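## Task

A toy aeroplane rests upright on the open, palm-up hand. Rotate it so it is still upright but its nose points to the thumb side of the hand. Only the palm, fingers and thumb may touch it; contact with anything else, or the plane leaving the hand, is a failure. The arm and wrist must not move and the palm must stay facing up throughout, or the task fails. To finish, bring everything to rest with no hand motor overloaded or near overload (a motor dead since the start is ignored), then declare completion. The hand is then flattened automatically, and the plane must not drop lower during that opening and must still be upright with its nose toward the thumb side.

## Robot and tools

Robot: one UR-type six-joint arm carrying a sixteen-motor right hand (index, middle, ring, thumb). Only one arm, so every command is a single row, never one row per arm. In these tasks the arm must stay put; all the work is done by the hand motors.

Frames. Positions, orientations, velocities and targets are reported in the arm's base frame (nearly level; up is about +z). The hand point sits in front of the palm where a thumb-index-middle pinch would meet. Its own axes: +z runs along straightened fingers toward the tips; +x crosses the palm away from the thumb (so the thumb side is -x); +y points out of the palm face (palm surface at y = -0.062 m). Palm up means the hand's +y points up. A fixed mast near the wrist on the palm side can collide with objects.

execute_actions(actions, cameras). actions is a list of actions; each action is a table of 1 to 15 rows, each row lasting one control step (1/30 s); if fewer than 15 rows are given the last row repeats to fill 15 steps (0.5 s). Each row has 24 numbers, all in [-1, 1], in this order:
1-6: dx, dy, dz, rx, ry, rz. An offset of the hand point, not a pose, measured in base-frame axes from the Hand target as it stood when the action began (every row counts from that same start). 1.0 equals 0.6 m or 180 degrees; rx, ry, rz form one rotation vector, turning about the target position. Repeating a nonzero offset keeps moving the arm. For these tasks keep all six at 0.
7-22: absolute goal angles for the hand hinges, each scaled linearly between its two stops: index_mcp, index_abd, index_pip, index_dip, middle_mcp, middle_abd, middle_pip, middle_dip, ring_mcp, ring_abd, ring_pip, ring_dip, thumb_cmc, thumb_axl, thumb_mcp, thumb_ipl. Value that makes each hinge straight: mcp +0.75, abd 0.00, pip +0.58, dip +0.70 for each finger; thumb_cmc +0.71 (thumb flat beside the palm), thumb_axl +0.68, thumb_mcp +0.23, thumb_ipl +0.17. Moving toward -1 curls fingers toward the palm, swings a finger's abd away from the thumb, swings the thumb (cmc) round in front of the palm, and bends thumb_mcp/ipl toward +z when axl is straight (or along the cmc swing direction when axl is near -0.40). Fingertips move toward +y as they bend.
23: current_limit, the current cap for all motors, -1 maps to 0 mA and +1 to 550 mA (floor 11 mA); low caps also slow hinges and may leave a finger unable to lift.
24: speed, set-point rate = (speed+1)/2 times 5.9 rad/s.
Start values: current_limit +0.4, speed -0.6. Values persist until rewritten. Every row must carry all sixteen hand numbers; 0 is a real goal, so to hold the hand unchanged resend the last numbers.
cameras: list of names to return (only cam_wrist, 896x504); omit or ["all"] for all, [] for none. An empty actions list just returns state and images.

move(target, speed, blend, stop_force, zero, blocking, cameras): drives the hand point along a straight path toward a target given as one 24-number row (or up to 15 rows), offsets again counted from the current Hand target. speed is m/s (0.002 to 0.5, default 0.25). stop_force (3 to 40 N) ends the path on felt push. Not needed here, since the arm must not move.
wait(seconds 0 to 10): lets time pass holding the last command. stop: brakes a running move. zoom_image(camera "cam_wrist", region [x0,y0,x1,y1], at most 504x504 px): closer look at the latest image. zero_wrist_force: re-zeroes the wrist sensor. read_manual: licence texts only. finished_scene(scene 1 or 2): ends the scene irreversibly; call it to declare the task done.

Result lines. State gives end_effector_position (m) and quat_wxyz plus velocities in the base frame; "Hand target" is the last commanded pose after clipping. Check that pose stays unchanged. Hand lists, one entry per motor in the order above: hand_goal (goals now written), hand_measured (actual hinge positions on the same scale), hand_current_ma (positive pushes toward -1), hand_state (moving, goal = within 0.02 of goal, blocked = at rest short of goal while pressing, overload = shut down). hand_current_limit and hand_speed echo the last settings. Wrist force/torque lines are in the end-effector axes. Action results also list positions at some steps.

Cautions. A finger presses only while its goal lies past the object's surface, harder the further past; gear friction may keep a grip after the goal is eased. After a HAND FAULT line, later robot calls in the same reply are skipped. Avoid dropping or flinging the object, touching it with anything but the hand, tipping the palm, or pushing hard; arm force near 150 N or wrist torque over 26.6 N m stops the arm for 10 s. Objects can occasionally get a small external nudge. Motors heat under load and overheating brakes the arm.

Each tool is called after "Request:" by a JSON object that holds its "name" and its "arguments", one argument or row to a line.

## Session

Request:
{"name": "execute_actions", "arguments": {
  "actions": []
}}

Scene clock: 0.00 s.
end_effector_position=(+0.6143, +0.0843, +0.3992) hand_goal=(+0.754, +0.000, +0.576, +0.696, +0.754, +0.000, +0.576, +0.696, +0.754, +0.000, +0.576, +0.696, -0.104, +0.540, +0.162, +0.106) hand_measured=(+0.768, +0.000, +0.578, +0.696, +0.778, +0.000, +0.580, +0.696, +0.768, +0.000, +0.578, +0.696, -0.088, +0.544, +0.164, +0.108) hand_current_ma=(+29, +0, +1, +0, +56, +0, +6, +0, +28, +0, +1, +0, +30, +5, +3, +3) hand_state=(goal, goal, goal, goal, goal, goal, goal, goal, goal, goal, goal, goal, goal, goal, goal, goal) hand_current_limit=0.40 hand_speed=-0.60 end_effector_quat_wxyz=(+0.477, +0.461, +0.533, +0.525)
Joint positions: [-0.149 -1.154 2.197 -4.192 -1.301 -0.022]
Joint velocities: within noise
Joint torques (N m): no reading
Motor temperatures (°C): [29 36 29 42 35 38]
Wrist force (N): no reading
Wrist torque (N m): no reading
Wrist force, peak (N): no reading
Hand target: +0.6143, +0.0843, +0.3992; +0.477, +0.461, +0.533, +0.525

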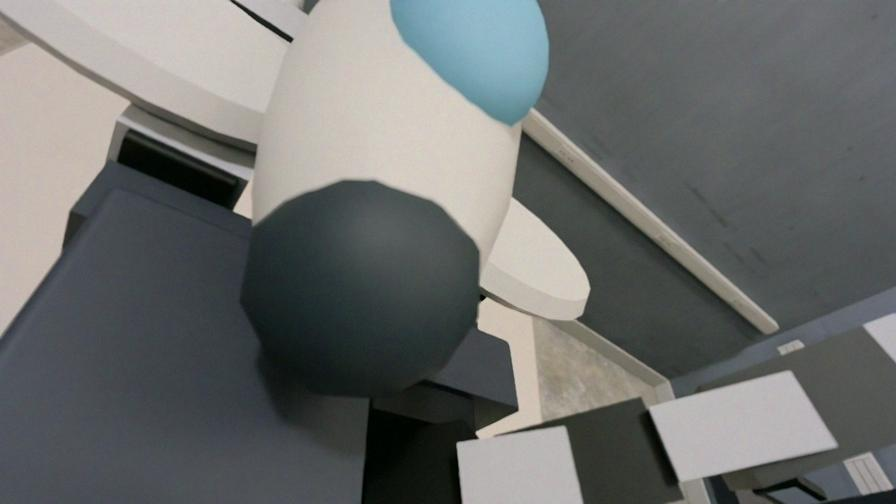

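Request:
{"name": "execute_actions", "arguments": {
  "actions": [
    [[0,0,0,0,0,0,0.754,0,0.576,0.696,0.754,0,0.576,0.696,0.754,0,0.576,0.696,0.2,0.68,0.16,0.1,0.4,-0.8]],
    [[0,0,0,0,0,0,0.754,0,0.576,0.696,0.754,0,0.576,0.696,0.754,0,0.576,0.696,0.2,0.68,-0.1,-0.3,0.4,-0.8]]
  ]
}}

Request:
{"name": "execute_actions", "arguments": {
  "actions": [
    [[0,0,0,0,0,0,0.754,0,0.576,0.696,0.754,0,0.576,0.696,0.754,0,0.576,0.696,0.2,0.68,-0.2,-0.45,0.4,-0.9]]
  ]
}}

Scene clock: 3.77 s.
end_effector_position=(+0.6143, +0.0843, +0.3992) hand_goal=(+0.754, +0.000, +0.576, +0.696, +0.754, +0.000, +0.576, +0.696, +0.754, +0.000, +0.576, +0.696, +0.200, +0.680, -0.100, -0.300) hand_measured=(+0.768, +0.000, +0.578, +0.696, +0.778, +0.000, +0.580, +0.696, +0.768, +0.000, +0.578, +0.696, +0.208, +0.680, -0.100, -0.298) hand_current_ma=(+29, +0, +1, +0, +56, +0, +6, +0, +28, +0, +1, +0, +11, +1, +0, +1) hand_state=(goal, goal, goal, goal, blocked, goal, goal, goal, goal, goal, goal, goal, goal, goal, goal, goal) hand_current_limit=0.40 hand_speed=-0.80 end_effector_quat_wxyz=(+0.477, +0.461, +0.533, +0.525)
Joint positions: [-0.149 -1.154 2.197 -4.192 -1.301 -0.022]
Joint velocities: within noise
Joint torques (N m): [2.01 -30.26 -10.48 -2.59 -0.36 -0.56]
Motor temperatures (°C): [29 36 29 42 35 38]
Wrist force (N): [-0.2 -0.2 0.1]
Wrist torque (N m): [0.00 0.02 0.00]
Wrist force, peak (N): [-0.5 0.0 0.4]
Hand target: +0.6143, +0.0843, +0.3992; +0.477, +0.461, +0.533, +0.525
Off the commanded pose: 0.000 m, 0 deg.
Step readings (end_effector_position):
0: (+0.6143, +0.0843, +0.3992)
1: (+0.6143, +0.0843, +0.3992)
2: (+0.6143, +0.0843, +0.3992)
4: (+0.6143, +0.0843, +0.3992)
8: (+0.6143, +0.0843, +0.3992)
15: (+0.6143, +0.0843, +0.3992)
16: (+0.6143, +0.0843, +0.3992)
17: (+0.6143, +0.0843, +0.3992)
19: (+0.6143, +0.0843, +0.3992)
23: (+0.6143, +0.0843, +0.3992)
30: (+0.6143, +0.0843, +0.3992)

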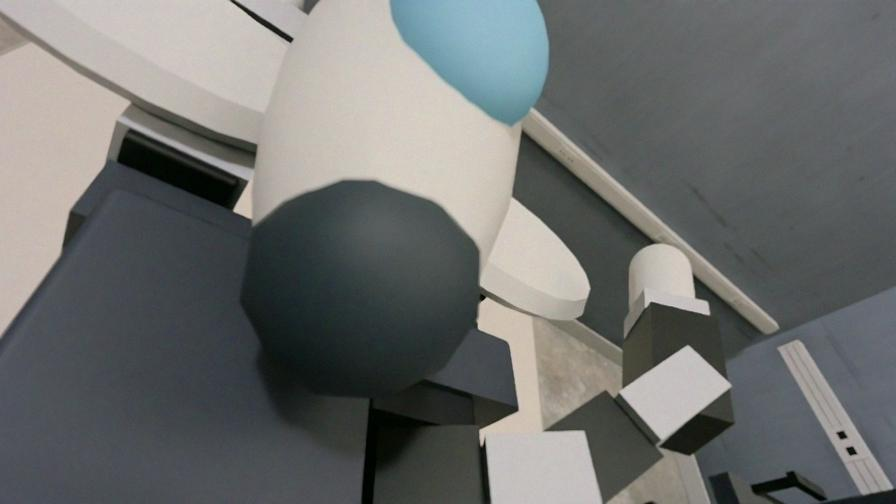

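Scene clock: 4.83 s.
end_effector_position=(+0.6143, +0.0843, +0.3992) hand_goal=(+0.754, +0.000, +0.576, +0.696, +0.754, +0.000, +0.576, +0.696, +0.754, +0.000, +0.576, +0.696, +0.200, +0.680, -0.200, -0.450) hand_measured=(+0.768, +0.000, +0.578, +0.696, +0.778, +0.000, +0.580, +0.696, +0.768, +0.000, +0.578, +0.696, +0.208, +0.682, -0.200, -0.448) hand_current_ma=(+29, +0, +1, +0, +56, +0, +6, +0, +28, +0, +1, +0, +11, +2, +0, +1) hand_state=(goal, goal, goal, goal, blocked, goal, goal, goal, goal, goal, goal, goal, goal, goal, goal, goal) hand_current_limit=0.40 hand_speed=-0.90 end_effector_quat_wxyz=(+0.477, +0.461, +0.533, +0.525)
Joint positions: [-0.149 -1.154 2.197 -4.192 -1.301 -0.022]
Joint velocities: within noise
Joint torques (N m): [2.31 -31.01 -10.44 -2.8 -0.42 -0.83]
Motor temperatures (°C): [29 36 29 42 35 38]
Wrist force (N): [-0.2 -0.1 0.1]
Wrist torque (N m): [0.01 0.02 -0.01]
Wrist force, peak (N): [-0.7 -0.1 -0.1]
Hand target: +0.6143, +0.0843, +0.3992; +0.477, +0.461, +0.533, +0.525
Off the commanded pose: 0.000 m, 0 deg.
Step readings (end_effector_position):
0: (+0.6143, +0.0843, +0.3992)
1: (+0.6143, +0.0843, +0.3992)
2: (+0.6143, +0.0843, +0.3992)
4: (+0.6143, +0.0843, +0.3992)
8: (+0.6143, +0.0843, +0.3992)
15: (+0.6143, +0.0843, +0.3992)

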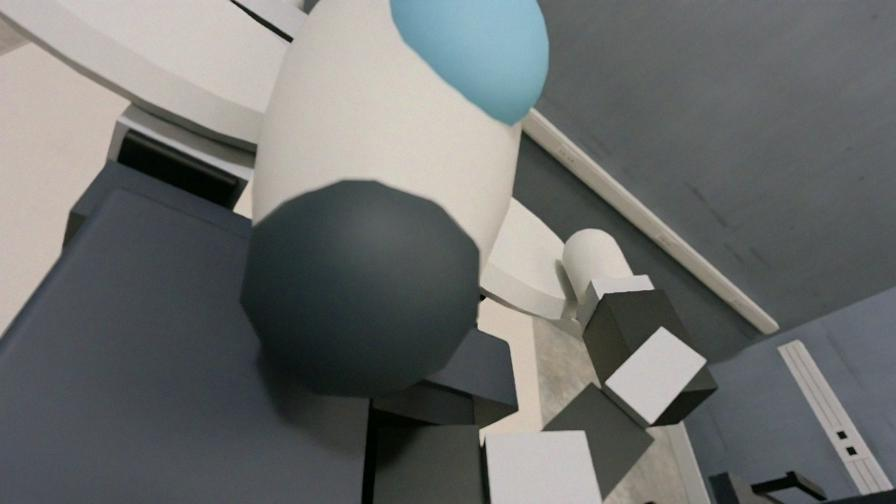

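Request:
{"name": "execute_actions", "arguments": {
  "actions": [
    [[0,0,0,0,0,0,0.754,0,0.576,0.696,0.754,0,0.576,0.696,0.754,0,0.576,0.696,0.2,0.68,0.05,-0.55,0.4,-0.8]],
    [[0,0,0,0,0,0,0.754,0,0.576,0.696,0.754,0,0.576,0.696,0.754,0,0.576,0.696,0.2,0.68,0,-0.75,0.4,-0.85]]
  ]
}}

Request:
{"name": "execute_actions", "arguments": {
  "actions": [
    [[0,0,0,0,0,0,0.754,0,0.576,0.696,0.754,0,0.576,0.696,0.754,0,0.576,0.696,0.2,0.68,-0.12,-0.75,0.4,-0.85]]
  ]
}}

Scene clock: 6.83 s.
end_effector_position=(+0.6143, +0.0843, +0.3992) hand_goal=(+0.754, +0.000, +0.576, +0.696, +0.754, +0.000, +0.576, +0.696, +0.754, +0.000, +0.576, +0.696, +0.200, +0.680, +0.000, -0.750) hand_measured=(+0.768, +0.000, +0.578, +0.696, +0.778, +0.000, +0.580, +0.696, +0.768, +0.000, +0.578, +0.696, +0.208, +0.682, -0.006, -0.748) hand_current_ma=(+29, +0, +1, +0, +56, +0, +6, +0, +28, +0, +1, +0, +11, +2, -13, +1) hand_state=(goal, goal, goal, goal, blocked, goal, goal, goal, goal, goal, goal, goal, goal, goal, goal, goal) hand_current_limit=0.40 hand_speed=-0.85 end_effector_quat_wxyz=(+0.477, +0.461, +0.533, +0.525)
Joint positions: [-0.149 -1.154 2.197 -4.192 -1.301 -0.022]
Joint velocities: within noise
Joint torques (N m): [3.65 -31.02 -9.61 -3.11 -0.62 -0.95]
Motor temperatures (°C): [29 36 29 42 35 38]
Wrist force (N): [-0.4 0.0 0.2]
Wrist torque (N m): [0.01 0.04 -0.02]
Wrist force, peak (N): [-0.6 0.1 0.1]
Hand target: +0.6143, +0.0843, +0.3992; +0.477, +0.461, +0.533, +0.525
Off the commanded pose: 0.000 m, 0 deg.
Step readings (end_effector_position):
0: (+0.6143, +0.0843, +0.3992)
1: (+0.6143, +0.0843, +0.3992)
2: (+0.6143, +0.0843, +0.3992)
4: (+0.6143, +0.0843, +0.3992)
8: (+0.6143, +0.0843, +0.3992)
15: (+0.6143, +0.0843, +0.3992)
16: (+0.6143, +0.0843, +0.3992)
17: (+0.6143, +0.0843, +0.3992)
19: (+0.6143, +0.0843, +0.3992)
23: (+0.6143, +0.0843, +0.3992)
30: (+0.6143, +0.0843, +0.3992)

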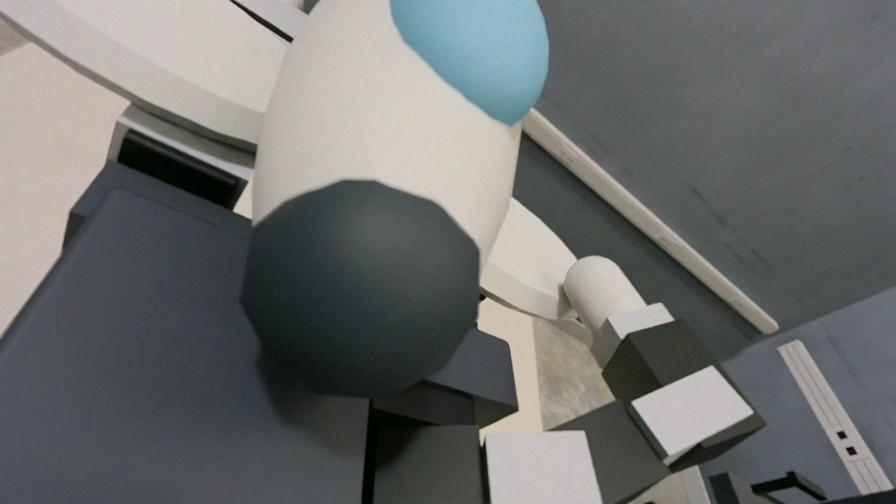

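Scene clock: 7.53 s.
end_effector_position=(+0.6143, +0.0843, +0.3992) hand_goal=(+0.754, +0.000, +0.576, +0.696, +0.754, +0.000, +0.576, +0.696, +0.754, +0.000, +0.576, +0.696, +0.200, +0.680, -0.120, -0.750) hand_measured=(+0.778, +0.000, +0.578, +0.696, +0.778, +0.000, +0.580, +0.696, +0.768, +0.000, +0.578, +0.696, +0.198, +0.674, -0.084, -0.746) hand_current_ma=(+58, +0, +1, +0, +56, +0, +6, +0, +28, +0, +1, +0, -2, -11, +120, +9) hand_state=(blocked, goal, goal, goal, blocked, goal, goal, goal, goal, goal, goal, goal, goal, goal, blocked, goal) hand_current_limit=0.40 hand_speed=-0.85 end_effector_quat_wxyz=(+0.477, +0.461, +0.533, +0.525)
Joint positions: [-0.149 -1.154 2.197 -4.192 -1.301 -0.022]
Joint velocities: within noise
Joint torques (N m): [3.74 -30.45 -9.84 -3.29 -0.68 -1.12]
Motor temperatures (°C): [29 36 29 42 35 38]
Wrist force (N): [-0.2 0.0 0.0]
Wrist torque (N m): [0.03 0.02 -0.01]
Wrist force, peak (N): [-0.5 0.1 0.2]
Hand target: +0.6143, +0.0843, +0.3992; +0.477, +0.461, +0.533, +0.525
Off the commanded pose: 0.000 m, 0 deg.
Step readings (end_effector_position):
0: (+0.6143, +0.0843, +0.3992)
1: (+0.6143, +0.0843, +0.3992)
2: (+0.6143, +0.0843, +0.3992)
4: (+0.6143, +0.0843, +0.3992)
8: (+0.6143, +0.0843, +0.3992)
15: (+0.6143, +0.0843, +0.3992)

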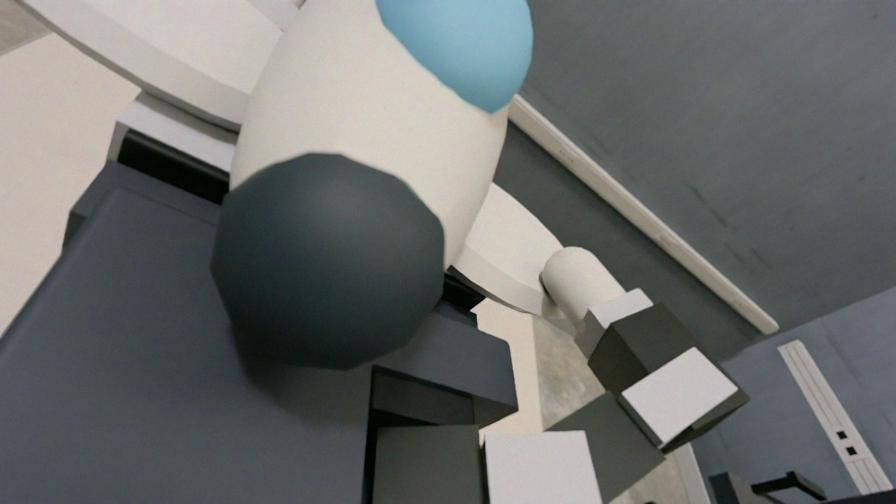

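Request:
{"name": "execute_actions", "arguments": {
  "actions": [
    [[0,0,0,0,0,0,0.754,0,0.576,0.696,0.754,0,0.576,0.696,0.754,0,0.576,0.696,0.2,0.68,0.15,-0.75,0.4,-0.8]],
    [[0,0,0,0,0,0,0.754,0,0.576,0.696,0.754,0,0.576,0.696,0.754,0,0.576,0.696,0.2,0.68,0.12,-0.95,0.4,-0.85]]
  ]
}}

Request:
{"name": "execute_actions", "arguments": {
  "actions": [
    [[0,0,0,0,0,0,0.754,0,0.576,0.696,0.754,0,0.576,0.696,0.754,0,0.576,0.696,0.2,0.68,0.0,-0.98,0.4,-0.85]]
  ]
}}

Scene clock: 9.70 s.
end_effector_position=(+0.6143, +0.0843, +0.3992) hand_goal=(+0.754, +0.000, +0.576, +0.696, +0.754, +0.000, +0.576, +0.696, +0.754, +0.000, +0.576, +0.696, +0.200, +0.680, +0.120, -0.950) hand_measured=(+0.778, +0.000, +0.578, +0.696, +0.778, +0.000, +0.580, +0.696, +0.770, +0.000, +0.578, +0.696, +0.206, +0.680, +0.114, -0.948) hand_current_ma=(+58, +0, +1, +0, +56, +0, +6, +0, +31, +0, +1, +0, +7, +0, -10, +1) hand_state=(blocked, goal, goal, goal, blocked, goal, goal, goal, goal, goal, goal, goal, goal, goal, goal, goal) hand_current_limit=0.40 hand_speed=-0.85 end_effector_quat_wxyz=(+0.477, +0.461, +0.533, +0.525)
Joint positions: [-0.149 -1.154 2.197 -4.192 -1.301 -0.022]
Joint velocities: within noise
Joint torques (N m): [4.27 -31.28 -8.61 -3.4 -0.91 -1.35]
Motor temperatures (°C): [29 36 29 42 35 38]
Wrist force (N): [-0.5 0.0 -0.1]
Wrist torque (N m): [0.03 0.06 -0.03]
Wrist force, peak (N): [-0.5 -0.3 0.1]
Hand target: +0.6143, +0.0843, +0.3992; +0.477, +0.461, +0.533, +0.525
Off the commanded pose: 0.000 m, 0 deg.
Step readings (end_effector_position):
0: (+0.6143, +0.0843, +0.3992)
1: (+0.6143, +0.0843, +0.3992)
2: (+0.6143, +0.0843, +0.3992)
4: (+0.6143, +0.0843, +0.3992)
8: (+0.6143, +0.0843, +0.3992)
15: (+0.6143, +0.0843, +0.3992)
16: (+0.6143, +0.0843, +0.3992)
17: (+0.6143, +0.0843, +0.3992)
19: (+0.6143, +0.0843, +0.3992)
23: (+0.6143, +0.0843, +0.3992)
30: (+0.6143, +0.0843, +0.3992)

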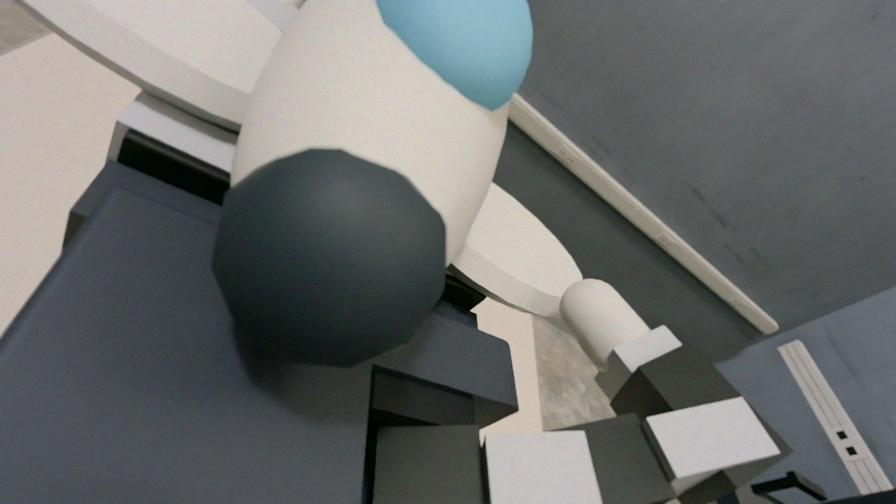

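Scene clock: 10.40 s.
end_effector_position=(+0.6143, +0.0843, +0.3992) hand_goal=(+0.754, +0.000, +0.576, +0.696, +0.754, +0.000, +0.576, +0.696, +0.754, +0.000, +0.576, +0.696, +0.200, +0.680, +0.000, -0.980) hand_measured=(+0.778, +0.000, +0.578, +0.696, +0.778, +0.000, +0.580, +0.696, +0.770, +0.000, +0.578, +0.696, +0.206, +0.680, +0.016, -0.978) hand_current_ma=(+58, +0, +1, +0, +56, +0, +6, +0, +31, +0, +1, +0, +7, +0, +41, +2) hand_state=(blocked, goal, goal, goal, blocked, goal, goal, goal, goal, goal, goal, goal, goal, goal, goal, goal) hand_current_limit=0.40 hand_speed=-0.85 end_effector_quat_wxyz=(+0.477, +0.461, +0.533, +0.525)
Joint positions: [-0.149 -1.154 2.197 -4.192 -1.301 -0.022]
Joint velocities: within noise
Joint torques (N m): [4.31 -30.94 -8.36 -3.57 -0.87 -1.36]
Motor temperatures (°C): [29 36 29 42 35 38]
Wrist force (N): [-0.3 -0.2 0.3]
Wrist torque (N m): [-0.03 0.03 -0.02]
Wrist force, peak (N): [-0.3 -0.2 0.3]
Hand target: +0.6143, +0.0843, +0.3992; +0.477, +0.461, +0.533, +0.525
Off the commanded pose: 0.000 m, 0 deg.
Step readings (end_effector_position):
0: (+0.6143, +0.0843, +0.3992)
1: (+0.6143, +0.0843, +0.3992)
2: (+0.6143, +0.0843, +0.3992)
4: (+0.6143, +0.0843, +0.3992)
8: (+0.6143, +0.0843, +0.3992)
15: (+0.6143, +0.0843, +0.3992)

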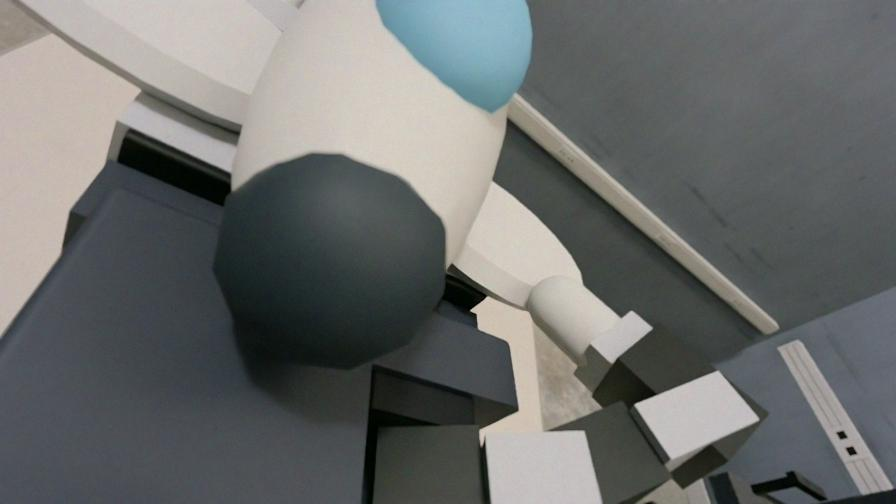

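Request:
{"name": "execute_actions", "arguments": {
  "actions": [
    [[0,0,0,0,0,0,0.754,0,0.576,0.696,0.754,0,0.576,0.696,0.754,0,0.576,0.696,0.2,0.68,-0.12,-0.95,0.4,-0.88]]
  ]
}}

Request:
{"name": "execute_actions", "arguments": {
  "actions": [
    [[0,0,0,0,0,0,0.754,0,0.576,0.696,0.754,0,0.576,0.696,0.754,0,0.576,0.696,0.2,0.68,-0.2,-0.85,0.4,-0.88]]
  ]
}}

Scene clock: 11.67 s.
end_effector_position=(+0.6143, +0.0843, +0.3992) hand_goal=(+0.754, +0.000, +0.576, +0.696, +0.754, +0.000, +0.576, +0.696, +0.754, +0.000, +0.576, +0.696, +0.200, +0.680, -0.120, -0.950) hand_measured=(+0.778, +0.000, +0.578, +0.696, +0.778, +0.000, +0.580, +0.696, +0.770, +0.000, +0.578, +0.696, +0.206, +0.680, -0.102, -0.950) hand_current_ma=(+58, +0, +1, +0, +56, +0, +6, +0, +31, +0, +1, +0, +7, +0, +51, +0) hand_state=(blocked, goal, goal, goal, blocked, goal, goal, goal, goal, goal, goal, goal, goal, goal, goal, goal) hand_current_limit=0.40 hand_speed=-0.88 end_effector_quat_wxyz=(+0.477, +0.461, +0.533, +0.525)
Joint positions: [-0.149 -1.154 2.197 -4.192 -1.301 -0.022]
Joint velocities: within noise
Joint torques (N m): [5.25 -31.32 -8.52 -3.69 -0.98 -1.49]
Motor temperatures (°C): [29 36 29 42 35 38]
Wrist force (N): [0.0 0.0 0.2]
Wrist torque (N m): [0.01 -0.01 0.00]
Wrist force, peak (N): [-0.5 -0.3 0.2]
Hand target: +0.6143, +0.0843, +0.3992; +0.477, +0.461, +0.533, +0.525
Off the commanded pose: 0.000 m, 0 deg.
Step readings (end_effector_position):
0: (+0.6143, +0.0843, +0.3992)
1: (+0.6143, +0.0843, +0.3992)
2: (+0.6143, +0.0843, +0.3992)
4: (+0.6143, +0.0843, +0.3992)
8: (+0.6143, +0.0843, +0.3992)
15: (+0.6143, +0.0843, +0.3992)

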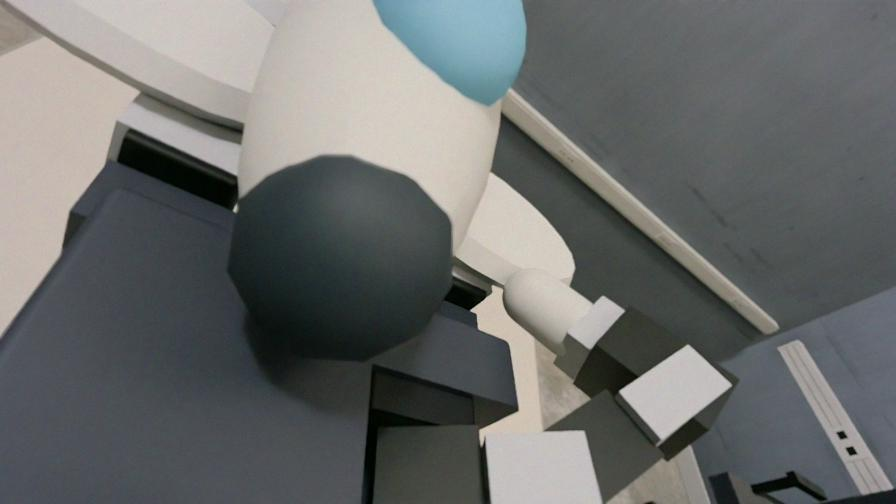

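Scene clock: 12.37 s.
end_effector_position=(+0.6143, +0.0843, +0.3992) hand_goal=(+0.754, +0.000, +0.576, +0.696, +0.754, +0.000, +0.576, +0.696, +0.754, +0.000, +0.576, +0.696, +0.200, +0.680, -0.200, -0.850) hand_measured=(+0.778, +0.000, +0.578, +0.696, +0.778, +0.000, +0.580, +0.696, +0.770, +0.000, +0.578, +0.696, +0.204, +0.678, -0.188, -0.850) hand_current_ma=(+58, +0, +1, +0, +56, +0, +6, +0, +33, +0, +1, +0, +5, -3, +26, -1) hand_state=(blocked, goal, goal, goal, blocked, goal, goal, goal, goal, goal, goal, goal, goal, goal, goal, goal) hand_current_limit=0.40 hand_speed=-0.88 end_effector_quat_wxyz=(+0.477, +0.461, +0.533, +0.525)
Joint positions: [-0.149 -1.154 2.197 -4.192 -1.301 -0.022]
Joint velocities: within noise
Joint torques (N m): [4.89 -31.24 -8.86 -3.77 -0.99 -1.62]
Motor temperatures (°C): [29 36 29 42 35 38]
Wrist force (N): [-0.2 -0.2 0.0]
Wrist torque (N m): [0.02 0.02 -0.03]
Wrist force, peak (N): [-0.5 -0.1 0.1]
Hand target: +0.6143, +0.0843, +0.3992; +0.477, +0.461, +0.533, +0.525
Off the commanded pose: 0.000 m, 0 deg.
Step readings (end_effector_position):
0: (+0.6143, +0.0843, +0.3992)
1: (+0.6143, +0.0843, +0.3992)
2: (+0.6143, +0.0843, +0.3992)
4: (+0.6143, +0.0843, +0.3992)
8: (+0.6143, +0.0843, +0.3992)
15: (+0.6143, +0.0843, +0.3992)

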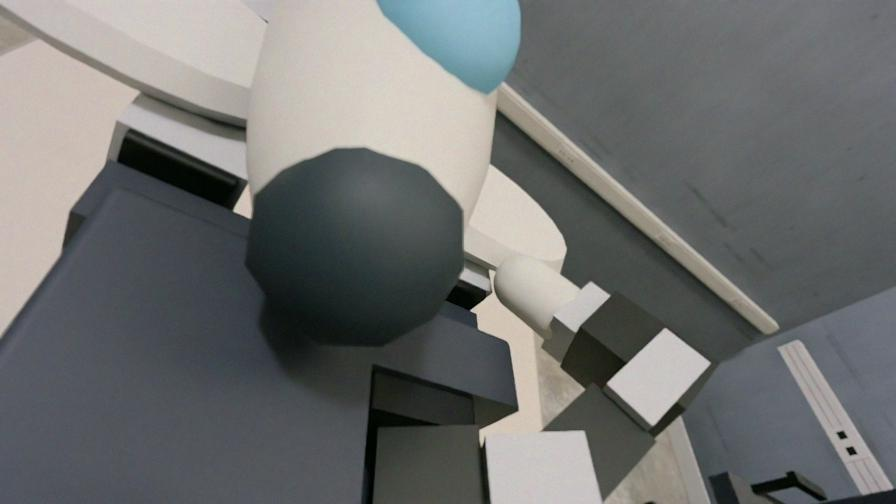

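Rotating and low force. Continue.

Request:
{"name": "execute_actions", "arguments": {
  "actions": [
    [[0,0,0,0,0,0,0.754,0,0.576,0.696,0.754,0,0.576,0.696,0.754,0,0.576,0.696,0.2,0.68,-0.28,-0.74,0.4,-0.88]]
  ]
}}

Request:
{"name": "execute_actions", "arguments": {
  "actions": [
    [[0,0,0,0,0,0,0.754,0,0.576,0.696,0.754,0,0.576,0.696,0.754,0,0.576,0.696,0.2,0.68,-0.36,-0.62,0.4,-0.88]]
  ]
}}

Request:
{"name": "execute_actions", "arguments": {
  "actions": [
    [[0,0,0,0,0,0,0.754,0,0.576,0.696,0.754,0,0.576,0.696,0.754,0,0.576,0.696,0.2,0.68,-0.42,-0.52,0.4,-0.88]]
  ]
}}

Scene clock: 13.57 s.
end_effector_position=(+0.6143, +0.0843, +0.3992) hand_goal=(+0.754, +0.000, +0.576, +0.696, +0.754, +0.000, +0.576, +0.696, +0.754, +0.000, +0.576, +0.696, +0.200, +0.680, -0.280, -0.740) hand_measured=(+0.778, +0.000, +0.578, +0.696, +0.778, +0.000, +0.580, +0.696, +0.770, +0.000, +0.578, +0.696, +0.204, +0.680, -0.280, -0.744) hand_current_ma=(+58, +0, +1, +0, +56, +0, +6, +0, +36, +0, +1, +0, +5, +1, +0, -9) hand_state=(blocked, goal, goal, goal, blocked, goal, goal, goal, goal, goal, goal, goal, goal, goal, goal, goal) hand_current_limit=0.40 hand_speed=-0.88 end_effector_quat_wxyz=(+0.477, +0.461, +0.533, +0.525)
Joint positions: [-0.149 -1.154 2.197 -4.192 -1.301 -0.022]
Joint velocities: within noise
Joint torques (N m): [4.68 -30.71 -8.87 -3.8 -1.15 -1.77]
Motor temperatures (°C): [29 36 29 42 35 38]
Wrist force (N): [-0.2 0.1 0.0]
Wrist torque (N m): [0.06 0.02 -0.03]
Wrist force, peak (N): [-0.5 0.2 0.0]
Hand target: +0.6143, +0.0843, +0.3992; +0.477, +0.461, +0.533, +0.525
Off the commanded pose: 0.000 m, 0 deg.
Step readings (end_effector_position):
0: (+0.6143, +0.0843, +0.3992)
1: (+0.6143, +0.0843, +0.3992)
2: (+0.6143, +0.0843, +0.3992)
4: (+0.6143, +0.0843, +0.3992)
8: (+0.6143, +0.0843, +0.3992)
15: (+0.6143, +0.0843, +0.3992)

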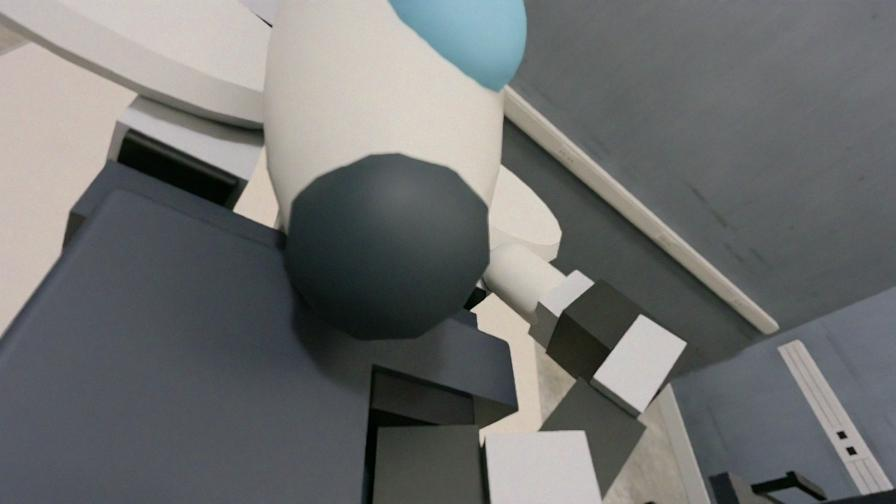

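Scene clock: 14.37 s.
end_effector_position=(+0.6143, +0.0843, +0.3992) hand_goal=(+0.754, +0.000, +0.576, +0.696, +0.754, +0.000, +0.576, +0.696, +0.754, +0.000, +0.576, +0.696, +0.200, +0.680, -0.360, -0.620) hand_measured=(+0.778, +0.000, +0.578, +0.696, +0.778, +0.000, +0.580, +0.696, +0.770, +0.000, +0.578, +0.696, +0.204, +0.678, -0.356, -0.624) hand_current_ma=(+58, +0, +1, +0, +56, +0, +6, +0, +36, +0, +1, +0, +5, -4, +7, -7) hand_state=(blocked, goal, goal, goal, blocked, goal, goal, goal, goal, goal, goal, goal, goal, goal, goal, goal) hand_current_limit=0.40 hand_speed=-0.88 end_effector_quat_wxyz=(+0.477, +0.461, +0.533, +0.525)
Joint positions: [-0.149 -1.154 2.197 -4.192 -1.301 -0.022]
Joint velocities: within noise
Joint torques (N m): [4.45 -31.18 -8.8 -3.7 -1.15 -1.84]
Motor temperatures (°C): [29 36 29 42 35 38]
Wrist force (N): [-0.2 0.2 0.2]
Wrist torque (N m): [0.07 0.02 -0.03]
Wrist force, peak (N): [-0.5 -0.1 -0.2]
Hand target: +0.6143, +0.0843, +0.3992; +0.477, +0.461, +0.533, +0.525
Off the commanded pose: 0.000 m, 0 deg.
Step readings (end_effector_position):
0: (+0.6143, +0.0843, +0.3992)
1: (+0.6143, +0.0843, +0.3992)
2: (+0.6143, +0.0843, +0.3992)
4: (+0.6143, +0.0843, +0.3992)
8: (+0.6143, +0.0843, +0.3992)
15: (+0.6143, +0.0843, +0.3992)

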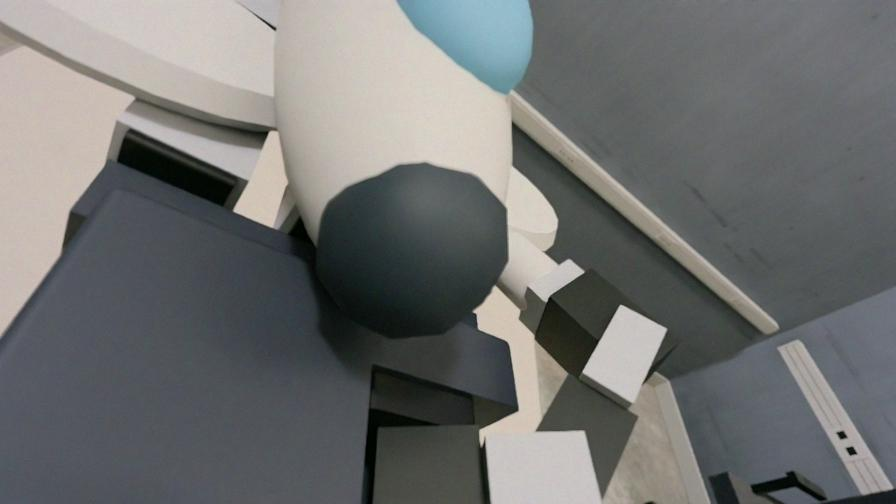

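Scene clock: 15.07 s.
end_effector_position=(+0.6143, +0.0843, +0.3992) hand_goal=(+0.754, +0.000, +0.576, +0.696, +0.754, +0.000, +0.576, +0.696, +0.754, +0.000, +0.576, +0.696, +0.200, +0.680, -0.420, -0.520) hand_measured=(+0.778, +0.000, +0.578, +0.696, +0.778, +0.000, +0.580, +0.696, +0.770, +0.000, +0.578, +0.696, +0.204, +0.676, -0.416, -0.524) hand_current_ma=(+58, +0, +2, +0, +56, +0, +6, +0, +36, +0, +1, +0, +4, -6, +9, -6) hand_state=(blocked, goal, goal, goal, blocked, goal, goal, goal, goal, goal, goal, goal, goal, goal, goal, goal) hand_current_limit=0.40 hand_speed=-0.88 end_effector_quat_wxyz=(+0.477, +0.461, +0.533, +0.525)
Joint positions: [-0.149 -1.154 2.197 -4.192 -1.301 -0.022]
Joint velocities: within noise
Joint torques (N m): [4.62 -31.32 -8.22 -3.68 -1.17 -1.95]
Motor temperatures (°C): [29 36 29 42 35 38]
Wrist force (N): [-0.4 -0.2 0.0]
Wrist torque (N m): [0.04 0.05 -0.05]
Wrist force, peak (N): [-0.4 -0.3 0.2]
Hand target: +0.6143, +0.0843, +0.3992; +0.477, +0.461, +0.533, +0.525
Off the commanded pose: 0.000 m, 0 deg.
Step readings (end_effector_position):
0: (+0.6143, +0.0843, +0.3992)
1: (+0.6143, +0.0843, +0.3992)
2: (+0.6143, +0.0843, +0.3992)
4: (+0.6143, +0.0843, +0.3992)
8: (+0.6143, +0.0843, +0.3992)
15: (+0.6143, +0.0843, +0.3992)

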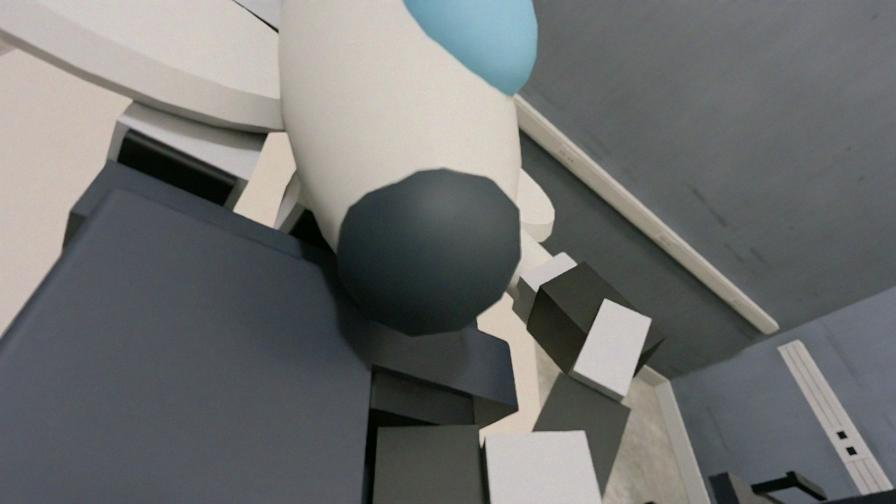

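Request:
{"name": "execute_actions", "arguments": {
  "actions": [
    [[0,0,0,0,0,0,0.754,0,0.576,0.696,0.754,0,0.576,0.696,0.754,0,0.576,0.696,0.2,0.68,-0.49,-0.4,0.4,-0.88]]
  ]
}}

Request:
{"name": "execute_actions", "arguments": {
  "actions": [
    [[0,0,0,0,0,0,0.754,0,0.576,0.696,0.754,0,0.576,0.696,0.754,0,0.576,0.696,0.22,0.68,-0.54,-0.28,0.4,-0.88]]
  ]
}}

Request:
{"name": "execute_actions", "arguments": {
  "actions": [
    [[0,0,0,0,0,0,0.754,0,0.576,0.696,0.754,0,0.576,0.696,0.754,0,0.576,0.696,0.25,0.68,-0.6,-0.17,0.4,-0.88]]
  ]
}}

Scene clock: 16.70 s.
end_effector_position=(+0.6143, +0.0843, +0.3992) hand_goal=(+0.754, +0.000, +0.576, +0.696, +0.754, +0.000, +0.576, +0.696, +0.754, +0.000, +0.576, +0.696, +0.200, +0.680, -0.490, -0.400) hand_measured=(+0.778, +0.000, +0.578, +0.696, +0.778, +0.000, +0.580, +0.696, +0.772, +0.000, +0.578, +0.696, +0.202, +0.674, -0.486, -0.404) hand_current_ma=(+58, +0, +2, +0, +56, +0, +6, +0, +36, +0, +1, +0, +3, -9, +8, -5) hand_state=(blocked, goal, goal, goal, blocked, goal, goal, goal, goal, goal, goal, goal, goal, goal, goal, goal) hand_current_limit=0.40 hand_speed=-0.88 end_effector_quat_wxyz=(+0.477, +0.461, +0.533, +0.525)
Joint positions: [-0.149 -1.154 2.197 -4.192 -1.301 -0.022]
Joint velocities: within noise
Joint torques (N m): [5.08 -31.64 -8.52 -3.71 -1.35 -1.81]
Motor temperatures (°C): [29 36 29 42 35 38]
Wrist force (N): [-0.1 -0.2 0.0]
Wrist torque (N m): [0.04 0.02 -0.04]
Wrist force, peak (N): [-0.5 0.1 0.1]
Hand target: +0.6143, +0.0843, +0.3992; +0.477, +0.461, +0.533, +0.525
Off the commanded pose: 0.000 m, 0 deg.
Step readings (end_effector_position):
0: (+0.6143, +0.0843, +0.3992)
1: (+0.6143, +0.0843, +0.3992)
2: (+0.6143, +0.0843, +0.3992)
4: (+0.6143, +0.0843, +0.3992)
8: (+0.6143, +0.0843, +0.3992)
15: (+0.6143, +0.0843, +0.3992)

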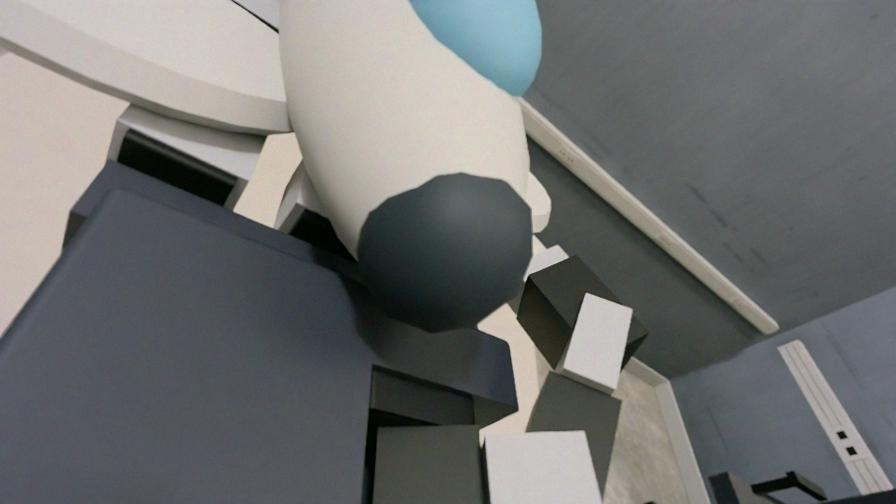

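Scene clock: 17.50 s.
end_effector_position=(+0.6143, +0.0843, +0.3992) hand_goal=(+0.754, +0.000, +0.576, +0.696, +0.754, +0.000, +0.576, +0.696, +0.754, +0.000, +0.576, +0.696, +0.220, +0.680, -0.540, -0.280) hand_measured=(+0.778, +0.000, +0.578, +0.696, +0.778, +0.000, +0.580, +0.696, +0.772, +0.000, +0.578, +0.696, +0.220, +0.678, -0.540, -0.284) hand_current_ma=(+58, +0, +3, +0, +56, +0, +6, +0, +36, +0, +1, +0, +1, -3, -1, -9) hand_state=(blocked, goal, goal, goal, blocked, goal, goal, goal, goal, goal, goal, goal, goal, goal, goal, goal) hand_current_limit=0.40 hand_speed=-0.88 end_effector_quat_wxyz=(+0.477, +0.461, +0.533, +0.525)
Joint positions: [-0.149 -1.154 2.197 -4.192 -1.301 -0.022]
Joint velocities: within noise
Joint torques (N m): [5.41 -30.98 -8.65 -3.69 -1.45 -1.92]
Motor temperatures (°C): [29 36 29 42 35 38]
Wrist force (N): [-0.3 0.0 0.0]
Wrist torque (N m): [0.06 0.03 -0.04]
Wrist force, peak (N): [-0.5 -0.2 -0.1]
Hand target: +0.6143, +0.0843, +0.3992; +0.477, +0.461, +0.533, +0.525
Off the commanded pose: 0.000 m, 0 deg.
Step readings (end_effector_position):
0: (+0.6143, +0.0843, +0.3992)
1: (+0.6143, +0.0843, +0.3992)
2: (+0.6143, +0.0843, +0.3992)
4: (+0.6143, +0.0843, +0.3992)
8: (+0.6143, +0.0843, +0.3992)
15: (+0.6143, +0.0843, +0.3992)

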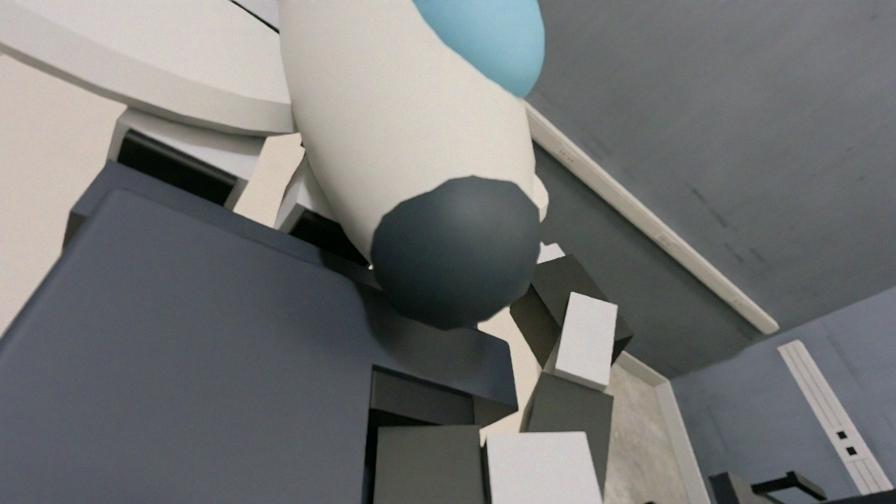

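Scene clock: 18.23 s.
end_effector_position=(+0.6143, +0.0843, +0.3992) hand_goal=(+0.754, +0.000, +0.576, +0.696, +0.754, +0.000, +0.576, +0.696, +0.754, +0.000, +0.576, +0.696, +0.250, +0.680, -0.600, -0.170) hand_measured=(+0.778, +0.000, +0.578, +0.696, +0.778, +0.000, +0.580, +0.696, +0.772, +0.000, +0.578, +0.696, +0.250, +0.674, -0.598, -0.172) hand_current_ma=(+58, +0, +3, +0, +56, +0, +6, +0, +36, +0, +1, +0, +0, -9, +3, -4) hand_state=(blocked, goal, goal, goal, blocked, goal, goal, goal, goal, goal, goal, goal, goal, goal, goal, goal) hand_current_limit=0.40 hand_speed=-0.88 end_effector_quat_wxyz=(+0.477, +0.461, +0.533, +0.525)
Joint positions: [-0.149 -1.154 2.197 -4.192 -1.301 -0.022]
Joint velocities: within noise
Joint torques (N m): [5.26 -31.14 -8.72 -3.67 -1.56 -1.85]
Motor temperatures (°C): [29 36 29 42 35 38]
Wrist force (N): [-0.2 -0.2 0.0]
Wrist torque (N m): [0.03 0.02 -0.04]
Wrist force, peak (N): [-0.2 0.0 0.5]
Hand target: +0.6143, +0.0843, +0.3992; +0.477, +0.461, +0.533, +0.525
Off the commanded pose: 0.000 m, 0 deg.
Step readings (end_effector_position):
0: (+0.6143, +0.0843, +0.3992)
1: (+0.6143, +0.0843, +0.3992)
2: (+0.6143, +0.0843, +0.3992)
4: (+0.6143, +0.0843, +0.3992)
8: (+0.6143, +0.0843, +0.3992)
15: (+0.6143, +0.0843, +0.3992)

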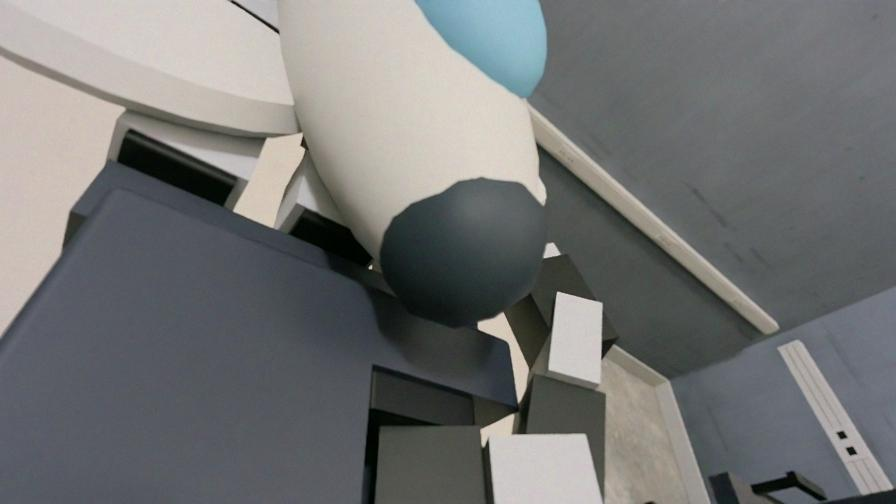

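Request:
{"name": "execute_actions", "arguments": {
  "actions": [
    [[0,0,0,0,0,0,0.754,0,0.576,0.696,0.754,0,0.576,0.696,0.754,0,0.576,0.696,0.27,0.68,-0.66,-0.08,0.4,-0.88]]
  ]
}}

Request:
{"name": "execute_actions", "arguments": {
  "actions": [
    [[0,0,0,0,0,0,0.754,0,0.576,0.696,0.754,0,0.576,0.696,0.754,0,0.576,0.696,0.28,0.68,-0.73,0,0.4,-0.88]]
  ]
}}

Request:
{"name": "execute_actions", "arguments": {
  "actions": [
    [[0,0,0,0,0,0,0.754,0,0.576,0.696,0.754,0,0.576,0.696,0.754,0,0.576,0.696,0.28,0.68,-0.8,0.02,0.4,-0.88]]
  ]
}}

Scene clock: 19.50 s.
end_effector_position=(+0.6143, +0.0843, +0.3992) hand_goal=(+0.754, +0.000, +0.576, +0.696, +0.754, +0.000, +0.576, +0.696, +0.754, +0.000, +0.576, +0.696, +0.270, +0.680, -0.660, -0.080) hand_measured=(+0.778, +0.000, +0.578, +0.696, +0.778, +0.000, +0.580, +0.696, +0.772, +0.000, +0.578, +0.696, +0.266, +0.678, -0.626, -0.084) hand_current_ma=(+58, +0, +3, +0, +56, +0, +6, +0, +36, +0, +1, +0, -5, -2, +117, -6) hand_state=(blocked, goal, goal, goal, blocked, goal, goal, goal, goal, goal, goal, goal, goal, goal, blocked, goal) hand_current_limit=0.40 hand_speed=-0.88 end_effector_quat_wxyz=(+0.477, +0.461, +0.533, +0.525)
Joint positions: [-0.149 -1.154 2.197 -4.192 -1.301 -0.022]
Joint velocities: within noise
Joint torques (N m): [4.73 -30.97 -8.37 -3.7 -1.66 -1.79]
Motor temperatures (°C): [29 36 29 42 35 38]
Wrist force (N): [-0.2 -0.1 0.0]
Wrist torque (N m): [0.06 0.03 -0.04]
Wrist force, peak (N): [-0.3 -0.3 0.3]
Hand target: +0.6143, +0.0843, +0.3992; +0.477, +0.461, +0.533, +0.525
Off the commanded pose: 0.000 m, 0 deg.
Step readings (end_effector_position):
0: (+0.6143, +0.0843, +0.3992)
1: (+0.6143, +0.0843, +0.3992)
2: (+0.6143, +0.0843, +0.3992)
4: (+0.6143, +0.0843, +0.3992)
8: (+0.6143, +0.0843, +0.3992)
15: (+0.6143, +0.0843, +0.3992)

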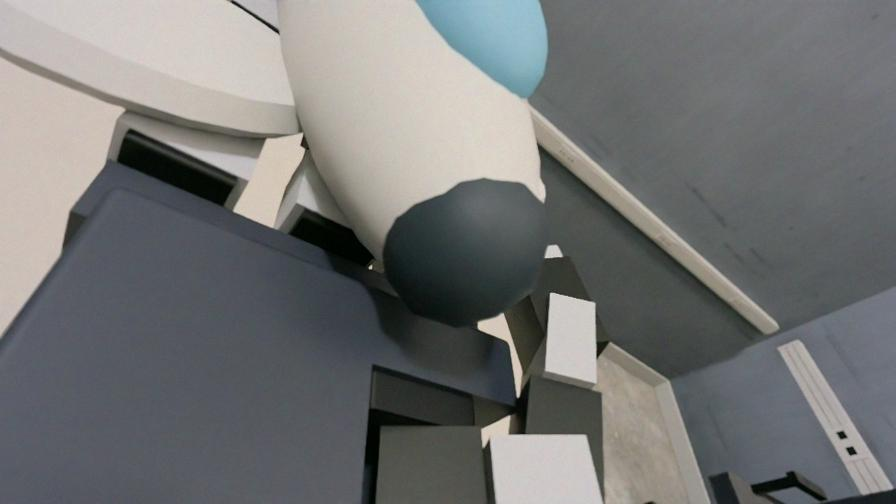

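Scene clock: 20.20 s.
end_effector_position=(+0.6143, +0.0843, +0.3992) hand_goal=(+0.754, +0.000, +0.576, +0.696, +0.754, +0.000, +0.576, +0.696, +0.754, +0.000, +0.576, +0.696, +0.280, +0.680, -0.730, +0.000) hand_measured=(+0.778, +0.000, +0.578, +0.696, +0.778, +0.000, +0.580, +0.696, +0.772, +0.000, +0.578, +0.696, +0.266, +0.678, -0.638, -0.004) hand_current_ma=(+58, +0, +3, +0, +56, +0, +6, +0, +36, +0, +1, +0, -24, -2, +385, -7) hand_state=(blocked, goal, goal, goal, blocked, goal, goal, goal, goal, goal, goal, goal, goal, goal, blocked, goal) hand_current_limit=0.40 hand_speed=-0.88 end_effector_quat_wxyz=(+0.477, +0.461, +0.533, +0.525)
Joint positions: [-0.149 -1.154 2.197 -4.192 -1.301 -0.022]
Joint velocities: within noise
Joint torques (N m): [5.4 -31.19 -8.73 -3.68 -1.74 -1.82]
Motor temperatures (°C): [29 36 29 42 35 38]
Wrist force (N): [-0.6 0.1 0.1]
Wrist torque (N m): [0.08 0.07 -0.07]
Wrist force, peak (N): [-0.6 0.1 0.1]
Hand target: +0.6143, +0.0843, +0.3992; +0.477, +0.461, +0.533, +0.525
Off the commanded pose: 0.000 m, 0 deg.
Step readings (end_effector_position):
0: (+0.6143, +0.0843, +0.3992)
1: (+0.6143, +0.0843, +0.3992)
2: (+0.6143, +0.0843, +0.3992)
4: (+0.6143, +0.0843, +0.3992)
8: (+0.6143, +0.0843, +0.3992)
15: (+0.6143, +0.0843, +0.3992)

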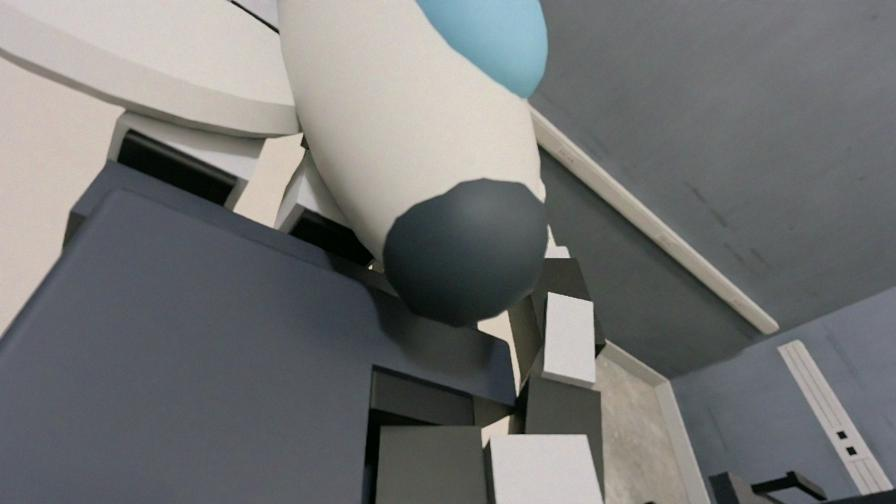

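Scene clock: 20.90 s.
end_effector_position=(+0.6143, +0.0843, +0.3992) hand_goal=(+0.754, +0.000, +0.576, +0.696, +0.754, +0.000, +0.576, +0.696, +0.754, +0.000, +0.576, +0.696, +0.280, +0.680, -0.800, +0.020) hand_measured=(+0.778, +0.000, +0.578, +0.696, +0.778, +0.000, +0.580, +0.696, +0.772, +0.000, +0.578, +0.696, +0.266, +0.678, -0.638, +0.016) hand_current_ma=(+58, +0, +3, +0, +56, +0, +6, +0, +36, +0, +1, +0, -24, -2, +385, -7) hand_state=(blocked, goal, goal, goal, blocked, goal, goal, goal, goal, goal, goal, goal, goal, goal, blocked, goal) hand_current_limit=0.40 hand_speed=-0.88 end_effector_quat_wxyz=(+0.477, +0.461, +0.533, +0.525)
Joint positions: [-0.149 -1.154 2.197 -4.192 -1.301 -0.022]
Joint velocities: within noise
Joint torques (N m): [5 -30.99 -8.54 -3.64 -1.77 -1.81]
Motor temperatures (°C): [29 36 29 42 35 38]
Wrist force (N): [-0.3 0.0 -0.1]
Wrist torque (N m): [0.08 0.04 -0.04]
Wrist force, peak (N): [-0.1 -0.4 0.1]
Hand target: +0.6143, +0.0843, +0.3992; +0.477, +0.461, +0.533, +0.525
Off the commanded pose: 0.000 m, 0 deg.
Step readings (end_effector_position):
0: (+0.6143, +0.0843, +0.3992)
1: (+0.6143, +0.0843, +0.3992)
2: (+0.6143, +0.0843, +0.3992)
4: (+0.6143, +0.0843, +0.3992)
8: (+0.6143, +0.0843, +0.3992)
15: (+0.6143, +0.0843, +0.3992)

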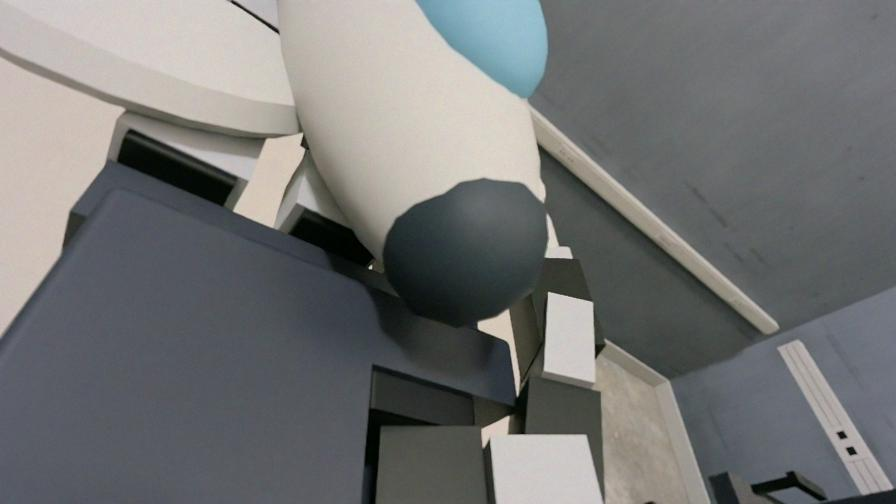

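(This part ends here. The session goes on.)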